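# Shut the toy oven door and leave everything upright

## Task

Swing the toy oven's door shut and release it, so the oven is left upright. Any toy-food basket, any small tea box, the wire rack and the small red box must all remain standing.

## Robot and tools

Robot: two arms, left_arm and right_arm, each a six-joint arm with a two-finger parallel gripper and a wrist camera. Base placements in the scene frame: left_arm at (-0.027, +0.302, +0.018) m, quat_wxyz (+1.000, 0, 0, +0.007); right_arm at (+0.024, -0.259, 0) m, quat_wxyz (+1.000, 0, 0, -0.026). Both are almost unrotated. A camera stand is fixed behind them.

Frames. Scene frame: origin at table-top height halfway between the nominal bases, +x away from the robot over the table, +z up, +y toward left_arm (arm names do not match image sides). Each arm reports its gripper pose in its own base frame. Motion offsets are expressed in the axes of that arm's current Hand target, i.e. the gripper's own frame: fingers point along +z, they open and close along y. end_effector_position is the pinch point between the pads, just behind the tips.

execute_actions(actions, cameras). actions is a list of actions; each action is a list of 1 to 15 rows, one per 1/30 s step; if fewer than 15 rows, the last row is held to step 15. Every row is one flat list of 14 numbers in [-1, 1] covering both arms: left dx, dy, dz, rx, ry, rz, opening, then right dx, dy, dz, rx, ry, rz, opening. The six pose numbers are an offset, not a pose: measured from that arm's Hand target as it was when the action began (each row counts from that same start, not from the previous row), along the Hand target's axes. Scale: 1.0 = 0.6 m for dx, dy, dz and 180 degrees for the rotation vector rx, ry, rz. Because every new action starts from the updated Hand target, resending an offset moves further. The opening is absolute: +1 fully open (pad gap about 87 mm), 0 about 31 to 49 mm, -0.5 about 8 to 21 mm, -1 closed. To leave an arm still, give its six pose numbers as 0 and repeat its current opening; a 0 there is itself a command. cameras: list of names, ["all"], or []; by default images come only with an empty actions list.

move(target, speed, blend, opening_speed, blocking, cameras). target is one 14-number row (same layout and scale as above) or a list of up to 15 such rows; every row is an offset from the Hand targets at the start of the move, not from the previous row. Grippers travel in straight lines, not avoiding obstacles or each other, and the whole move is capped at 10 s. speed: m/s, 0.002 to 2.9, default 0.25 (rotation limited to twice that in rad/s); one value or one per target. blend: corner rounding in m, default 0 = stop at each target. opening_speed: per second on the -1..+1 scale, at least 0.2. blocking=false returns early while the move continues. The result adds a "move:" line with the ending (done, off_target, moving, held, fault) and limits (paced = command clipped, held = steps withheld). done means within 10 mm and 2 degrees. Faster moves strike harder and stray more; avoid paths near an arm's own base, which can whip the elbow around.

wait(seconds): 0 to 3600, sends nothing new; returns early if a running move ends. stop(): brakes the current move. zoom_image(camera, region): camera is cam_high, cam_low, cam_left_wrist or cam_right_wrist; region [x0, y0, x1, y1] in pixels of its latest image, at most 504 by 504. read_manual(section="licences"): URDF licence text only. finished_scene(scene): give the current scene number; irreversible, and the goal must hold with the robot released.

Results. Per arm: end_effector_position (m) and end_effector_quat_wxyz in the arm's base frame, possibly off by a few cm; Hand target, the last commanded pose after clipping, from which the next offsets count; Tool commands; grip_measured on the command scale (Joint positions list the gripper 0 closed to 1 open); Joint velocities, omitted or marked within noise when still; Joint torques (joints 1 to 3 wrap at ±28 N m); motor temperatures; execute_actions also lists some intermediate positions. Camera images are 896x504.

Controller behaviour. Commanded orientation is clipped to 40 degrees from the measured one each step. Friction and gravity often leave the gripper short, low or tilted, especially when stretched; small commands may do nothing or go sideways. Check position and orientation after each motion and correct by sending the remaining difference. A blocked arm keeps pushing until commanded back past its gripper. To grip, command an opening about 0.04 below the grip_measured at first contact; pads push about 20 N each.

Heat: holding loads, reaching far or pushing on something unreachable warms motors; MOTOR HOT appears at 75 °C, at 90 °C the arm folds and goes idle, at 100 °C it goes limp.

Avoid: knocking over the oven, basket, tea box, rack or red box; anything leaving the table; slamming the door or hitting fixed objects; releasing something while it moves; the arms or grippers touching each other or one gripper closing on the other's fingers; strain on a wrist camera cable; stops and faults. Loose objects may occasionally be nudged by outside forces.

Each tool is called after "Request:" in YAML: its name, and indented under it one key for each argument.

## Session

Request:
execute_actions:
  actions: []

Request:
zoom_image:
  camera: "cam_high"
  region: [330, 100, 630, 310]

Scene clock: 0.00 s.
left_arm: end_effector_position=(+0.2686, -0.0889, +0.1379) grip_measured=+1.000 end_effector_quat_wxyz=(+0.594, +0.000, +0.801, +0.070) | right_arm: end_effector_position=(+0.2065, +0.1490, +0.2013) grip_measured=+1.000 end_effector_quat_wxyz=(+0.480, +0.164, +0.813, +0.287)
Joint positions: left_arm=[-0.778 0.852 0.4 0.01 -0.846 -0.224 1] | right_arm=[0.777 0.547 0.609 -0.481 0.403 0.911 1]
Joint velocities: within noise
Joint torques (N m): no reading
Motor temperatures (°C): left_arm=[29 35 37 34 31 30 28] | right_arm=[32 37 35 39 31 32 29]
Heat: left arm: 37 °C; right arm: 39 °C.
Hand target: left_arm +0.2723, -0.0914, +0.1490; +0.606, -0.014, +0.793, +0.060 | right_arm +0.2087, +0.1494, +0.2091; +0.488, +0.164, +0.806, +0.291
Tool commands: left_gripper/opening=+1.0 right_gripper/opening=+1.0

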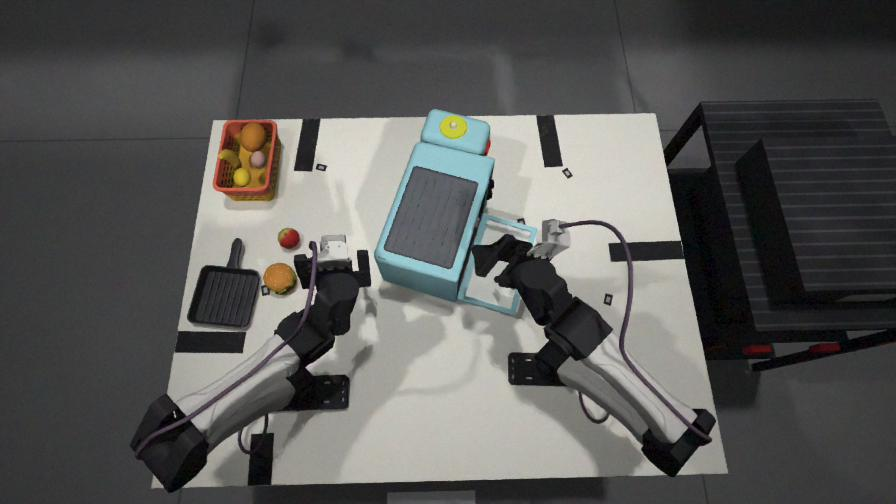

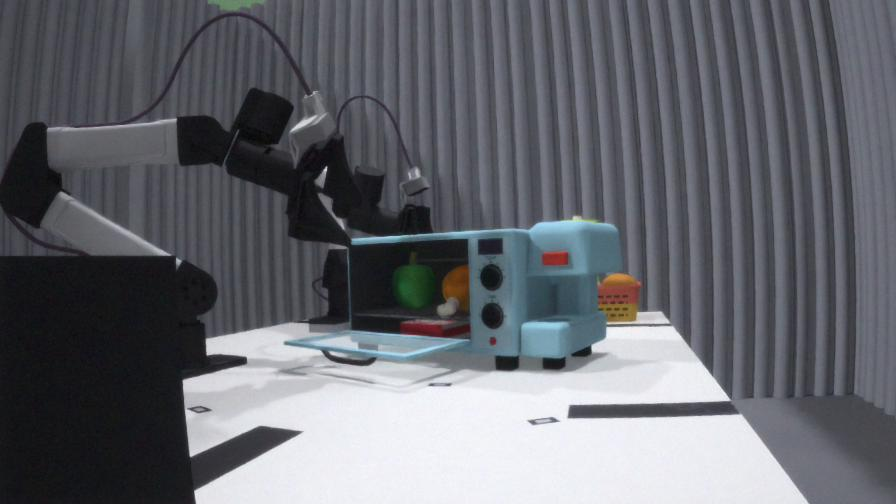

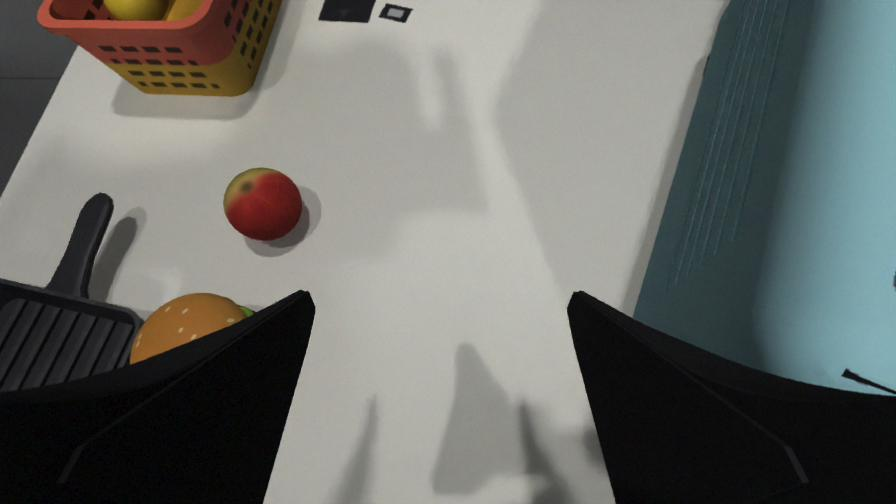

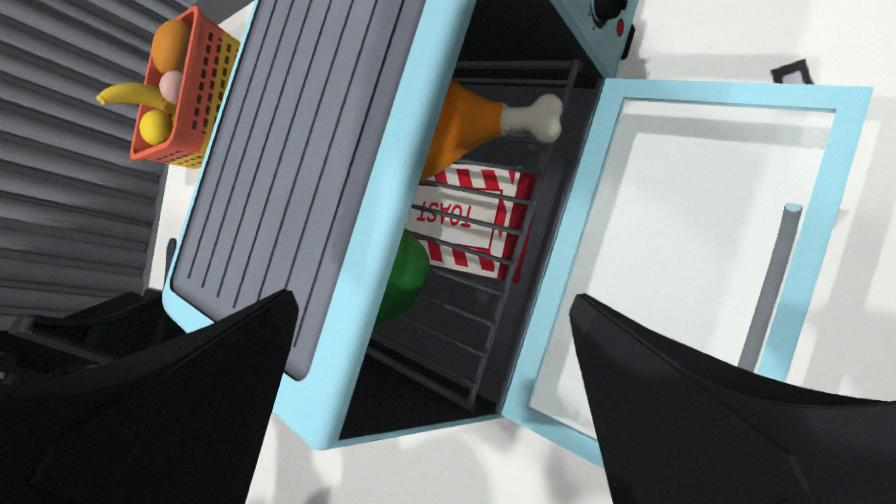

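Scaled by 1.680 from the camera's image (finer frame: 1280x720).

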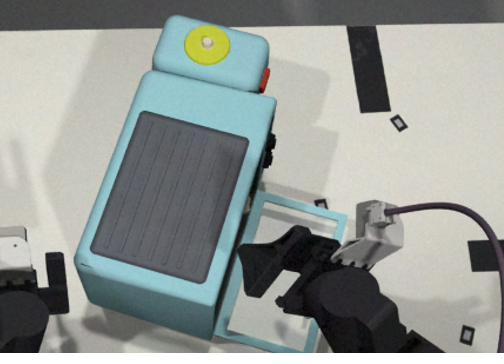

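Request:
move:
  target:
    - [0,0,0,0,0,0,1,-0.2073,-0.1803,0.1742,-0.1955,0.0116,-0.2773,-1]
    - [0,0,0,0,0,0,1,-0.0807,-0.2957,0.2388,-0.1955,0.0116,-0.2773,-1]
  speed: 0.4
  blend: [0.03,0]
  cameras: ["all"]

Scene clock: 6.93 s.
left_arm: end_effector_position=(+0.2686, -0.0889, +0.1379) grip_measured=+1.000 end_effector_quat_wxyz=(+0.594, +0.000, +0.801, +0.070) | right_arm: end_effector_position=(+0.3611, +0.0285, +0.0771) grip_measured=-1.000 end_effector_quat_wxyz=(+0.560, -0.331, +0.703, +0.287)
Joint positions: left_arm=[-0.778 0.852 0.4 0.01 -0.846 -0.224 1] | right_arm=[-0.369 1.659 0.636 0.384 -1.216 -0.576 0]
Joint torques (N m): left_arm=[0.5 -1.66 9.14 1.58 -0.22 0.09] | right_arm=[-0.79 -4.75 4.46 2.21 -0.56 0.19]
Heat: left arm: 38 °C; right arm: 42 °C.
Hand target: left_arm +0.2723, -0.0914, +0.1490; +0.606, -0.014, +0.793, +0.060 | right_arm +0.3614, +0.0294, +0.0800; +0.575, -0.341, +0.686, +0.287
Off the commanded pose: left_arm 0.012 m, 3 deg | right_arm 0.003 m, 3 deg.
move: off_target (right_arm)

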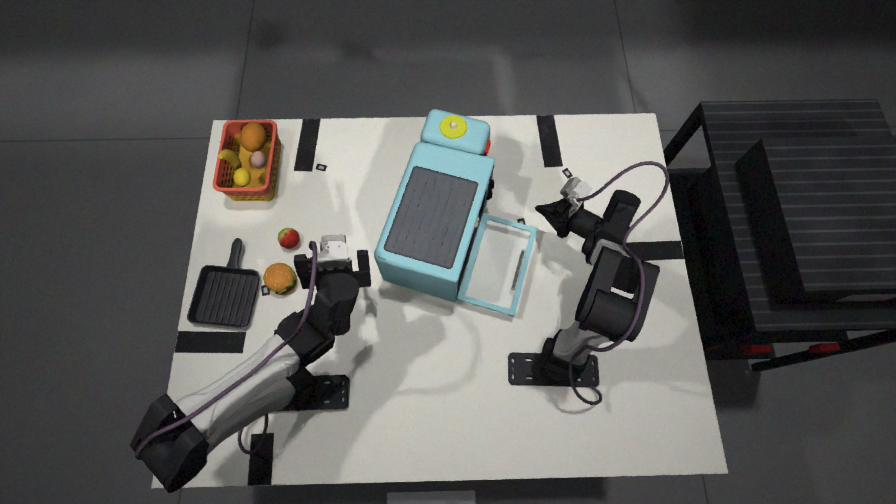

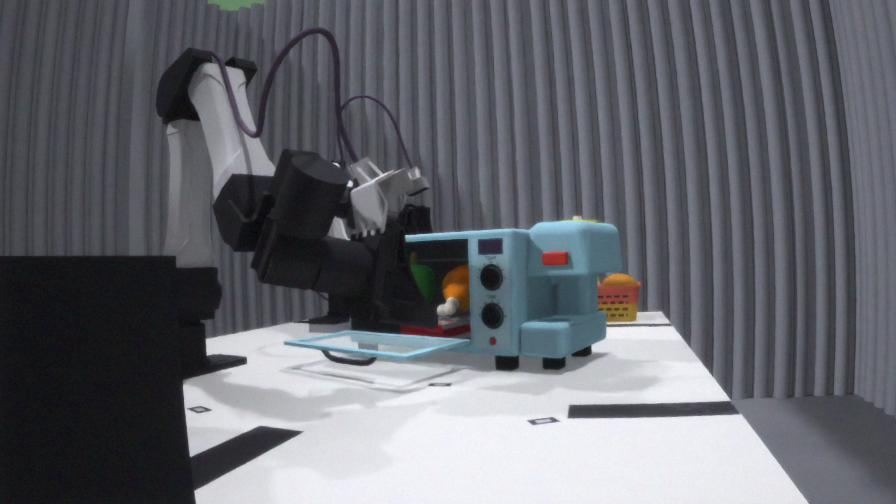

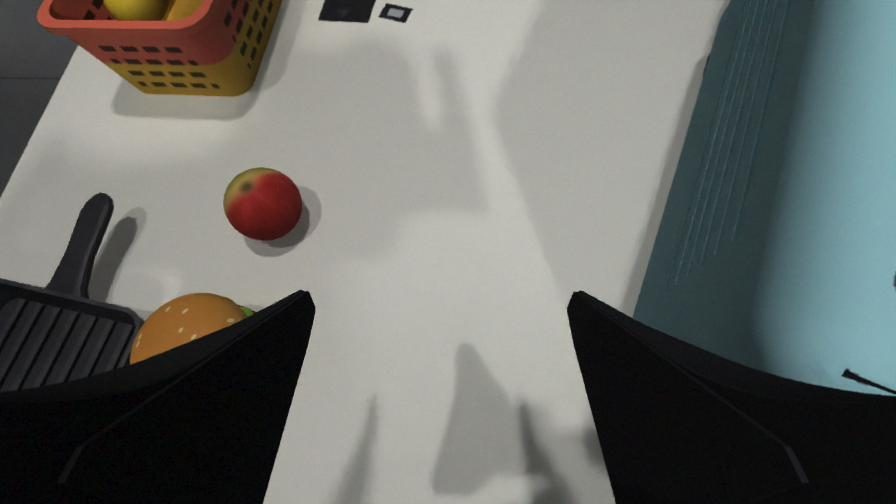

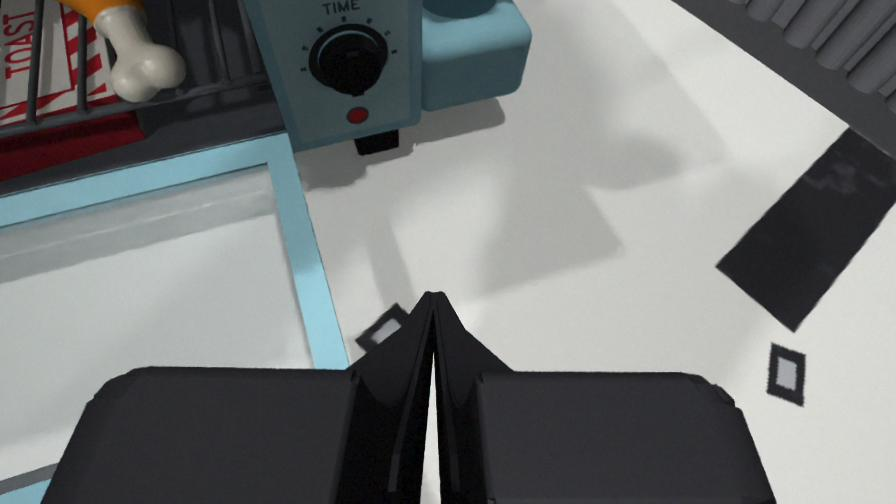

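Request:
move:
  target:
    - [0,0,0,0,0,0,1,0.0082,-0.0352,-0.0458,0,0,0,-1]
    - [0,0,0,0,0,0,1,0.1067,-0.0352,-0.0285,0,0,0,-1]
    - [0,0,0,0,0,0,1,0.1082,0.0738,-0.0375,0,0,0,-1]
  speed: 0.13
  blend: [0.01,0.01,0]
  cameras: ["cam_high","cam_low","cam_right_wrist"]

Scene clock: 10.50 s.
left_arm: end_effector_position=(+0.2686, -0.0889, +0.1379) grip_measured=+1.000 end_effector_quat_wxyz=(+0.594, +0.000, +0.801, +0.070) | right_arm: end_effector_position=(+0.3025, +0.0279, +0.0104) grip_measured=-1.000 end_effector_quat_wxyz=(+0.558, -0.327, +0.703, +0.296)
Joint positions: left_arm=[-0.778 0.852 0.4 0.01 -0.846 -0.224 1] | right_arm=[-0.467 1.785 0.407 0.52 -1.3 -0.786 0]
Joint torques (N m): left_arm=[0.28 -1.55 9.14 1.58 -0.24 0.09] | right_arm=[0.01 -6.89 2.93 1.91 -0.53 0.31]
Heat: left arm: 39 °C; right arm: 42 °C.
Hand target: left_arm +0.2723, -0.0914, +0.1490; +0.606, -0.014, +0.793, +0.060 | right_arm +0.3059, +0.0294, +0.0200; +0.575, -0.341, +0.686, +0.287
Off the commanded pose: left_arm 0.012 m, 3 deg | right_arm 0.010 m, 3 deg.
move: off_target (right_arm)

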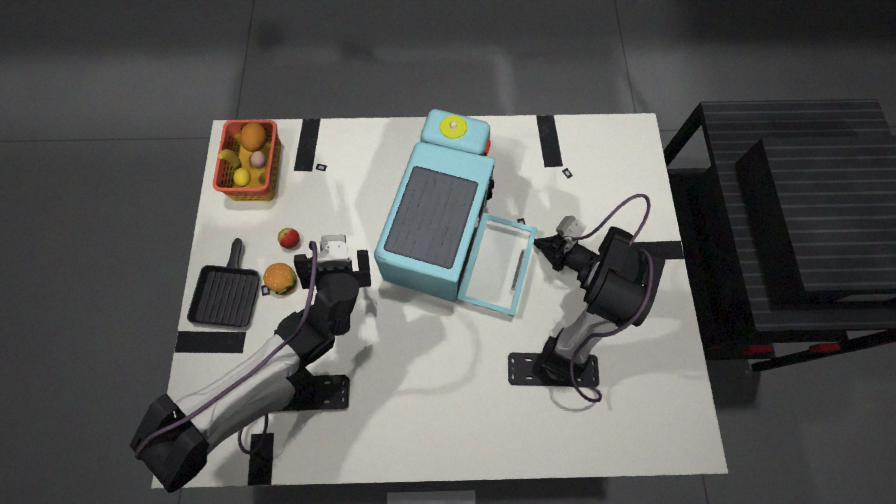

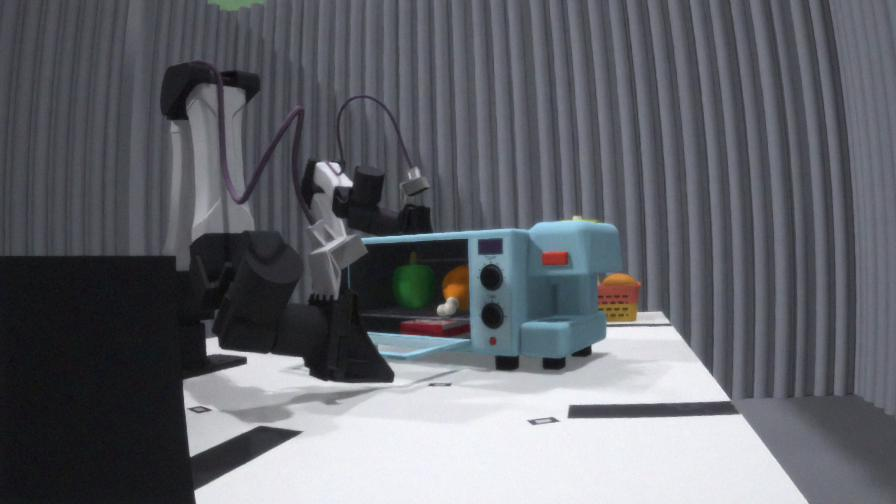

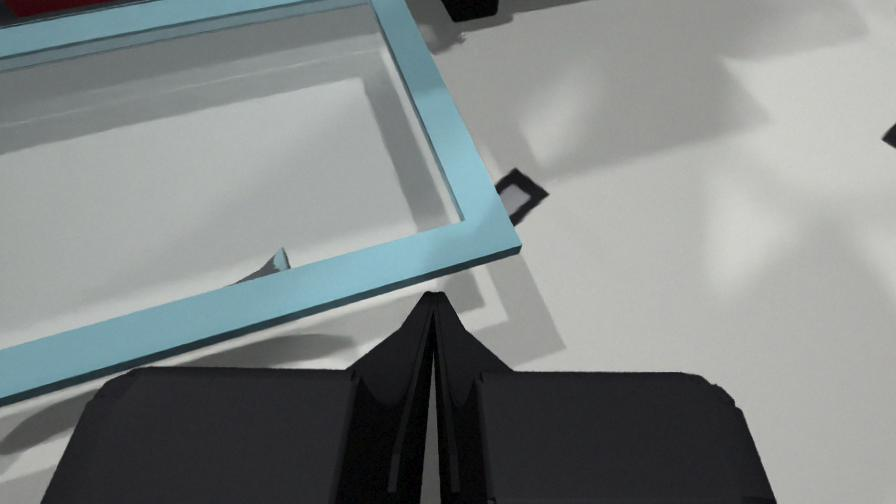

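Request:
move:
  target:
    - [0,0,0,0,0,0,1,-0.0046,0.0106,0.0259,0,0,0,-1]
    - [0,0,0,0,0,0,1,-0.0565,0.0169,0.0324,0,0,0,-1]
    - [0,0,0,0,0,0,1,-0.1079,0.0219,0.0359,0,0,0,-1]
    - [0,0,0,0,0,0,1,-0.1639,0.0375,0.0652,0,0,0,-1]
    - [0,0,0,0,0,0,1,-0.1965,0.0562,0.1067,0,0,0,-1]
    - [0,0,0,0,0,0,1,-0.2128,0.0749,0.1509,0,0,0,-1]
    - [0,0,0,0,0,0,1,-0.2209,0.0937,0.1966,0,0,0,-1]
  speed: 0.08
  blend: [0.005,0.008,0.01,0.01,0.01,0.01,0]
  cameras: ["cam_high","cam_low","cam_right_wrist"]

Scene clock: 15.40 s.
left_arm: end_effector_position=(+0.2686, -0.0889, +0.1379) grip_measured=+1.000 end_effector_quat_wxyz=(+0.594, +0.000, +0.801, +0.070) | right_arm: end_effector_position=(+0.3374, +0.1546, +0.1097) grip_measured=-1.000 end_effector_quat_wxyz=(+0.562, -0.328, +0.711, +0.267)
Joint positions: left_arm=[-0.778 0.852 0.4 0.01 -0.846 -0.224 1] | right_arm=[0.128 1.385 0.454 0.623 -0.723 -0.195 0]
Joint torques (N m): left_arm=[0.38 -1.59 9.1 1.55 -0.25 0.12] | right_arm=[2.69 -2.55 10.97 2.29 -0.25 0.39]
Heat: left arm: 40 °C; right arm: 43 °C.
Hand target: left_arm +0.2723, -0.0914, +0.1490; +0.606, -0.014, +0.793, +0.060 | right_arm +0.3449, +0.1743, +0.1302; +0.575, -0.341, +0.686, +0.287
Off the commanded pose: left_arm 0.012 m, 3 deg | right_arm 0.029 m, 4 deg.
move: off_target (right_arm)

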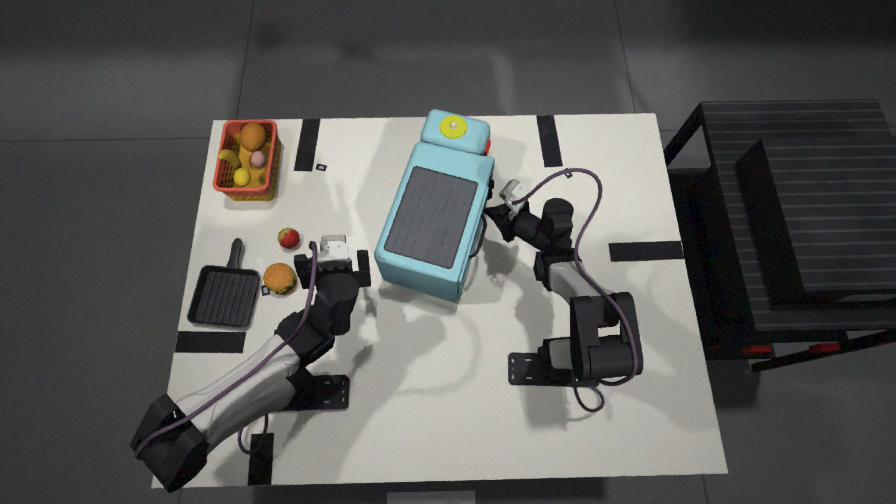

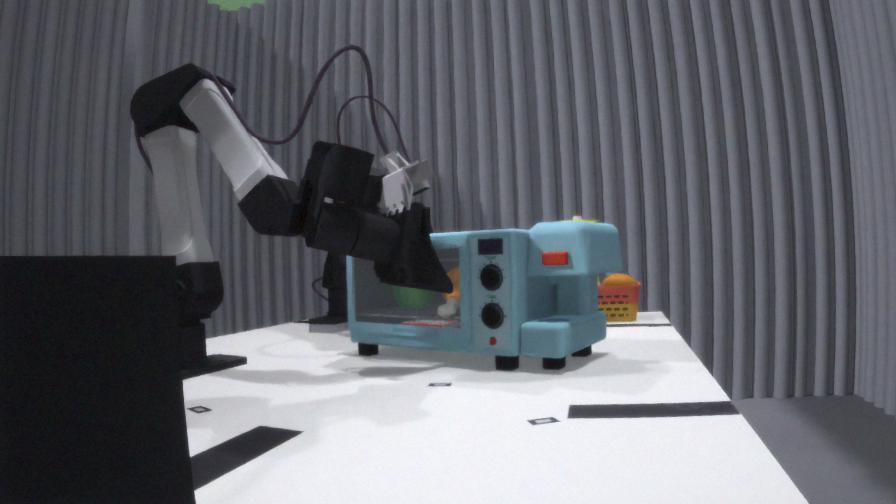

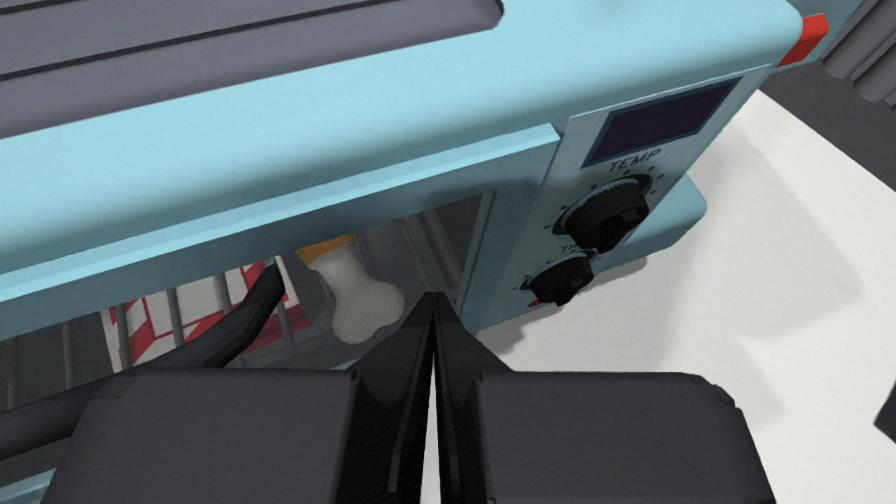

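Request:
move:
  target: [0,0,0,0,0,0,1,0.0268,-0.0624,-0.1523,0,0,0,-1]
  speed: 0.2
  cameras: ["cam_high","cam_low","cam_right_wrist"]

Scene clock: 17.70 s.
left_arm: end_effector_position=(+0.2686, -0.0889, +0.1379) grip_measured=+1.000 end_effector_quat_wxyz=(+0.594, +0.000, +0.801, +0.070) | right_arm: end_effector_position=(+0.3193, +0.0771, +0.1205) grip_measured=-1.000 end_effector_quat_wxyz=(+0.570, -0.324, +0.698, +0.288)
Joint positions: left_arm=[-0.778 0.852 0.4 0.01 -0.846 -0.224 1] | right_arm=[-0.239 1.303 0.454 0.427 -1.107 -0.349 0]
Joint torques (N m): left_arm=[0.34 -1.52 9.21 1.61 -0.21 0.05] | right_arm=[-0.75 -5.2 8.51 1.24 -0.42 -0.19]
Heat: left arm: 40 °C; right arm: 42 °C.
Hand target: left_arm +0.2723, -0.0914, +0.1490; +0.606, -0.014, +0.793, +0.060 | right_arm +0.3189, +0.0777, +0.1301; +0.575, -0.341, +0.686, +0.287
Off the commanded pose: left_arm 0.012 m, 3 deg | right_arm 0.010 m, 2 deg.
move: done

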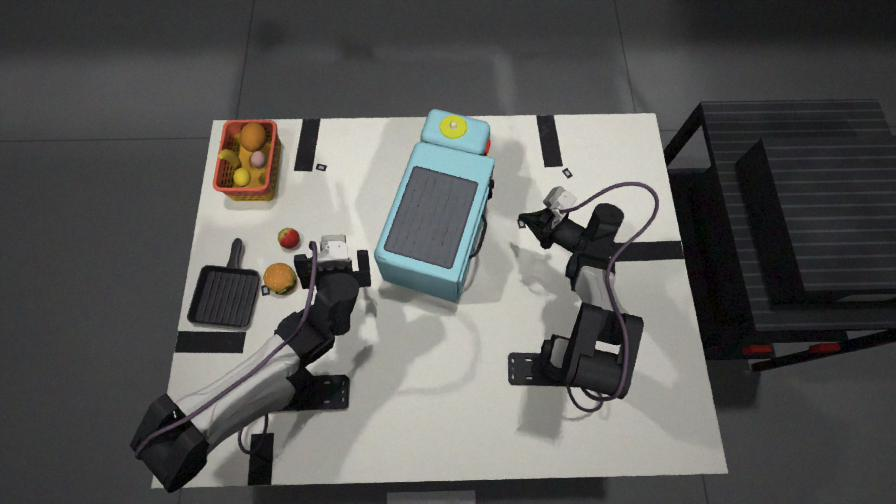

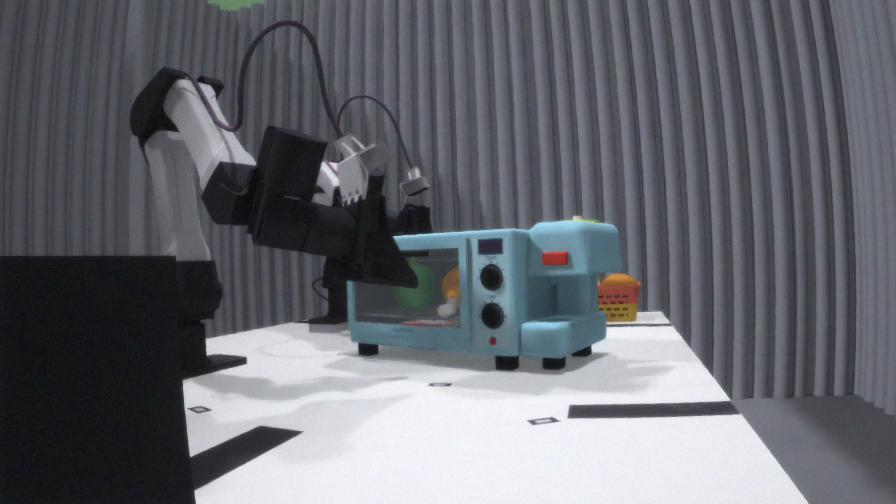

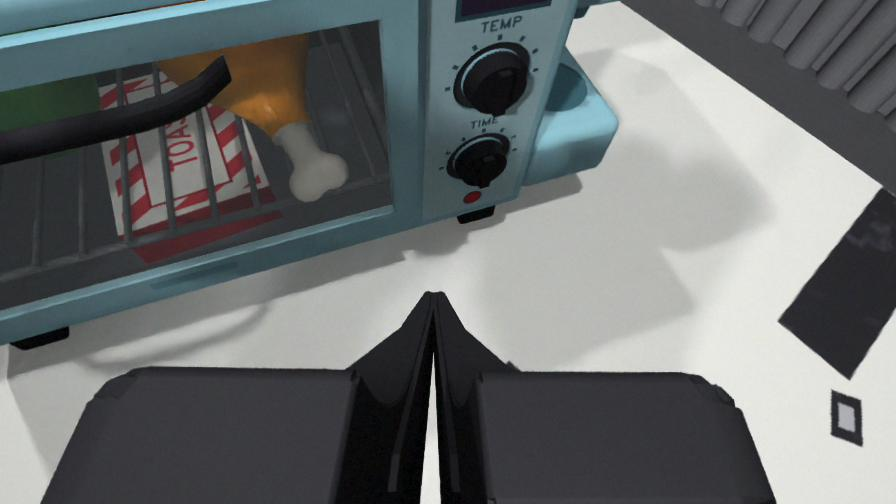

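Request:
finished_scene:
  scene: 3

The scene is finished: the task was done.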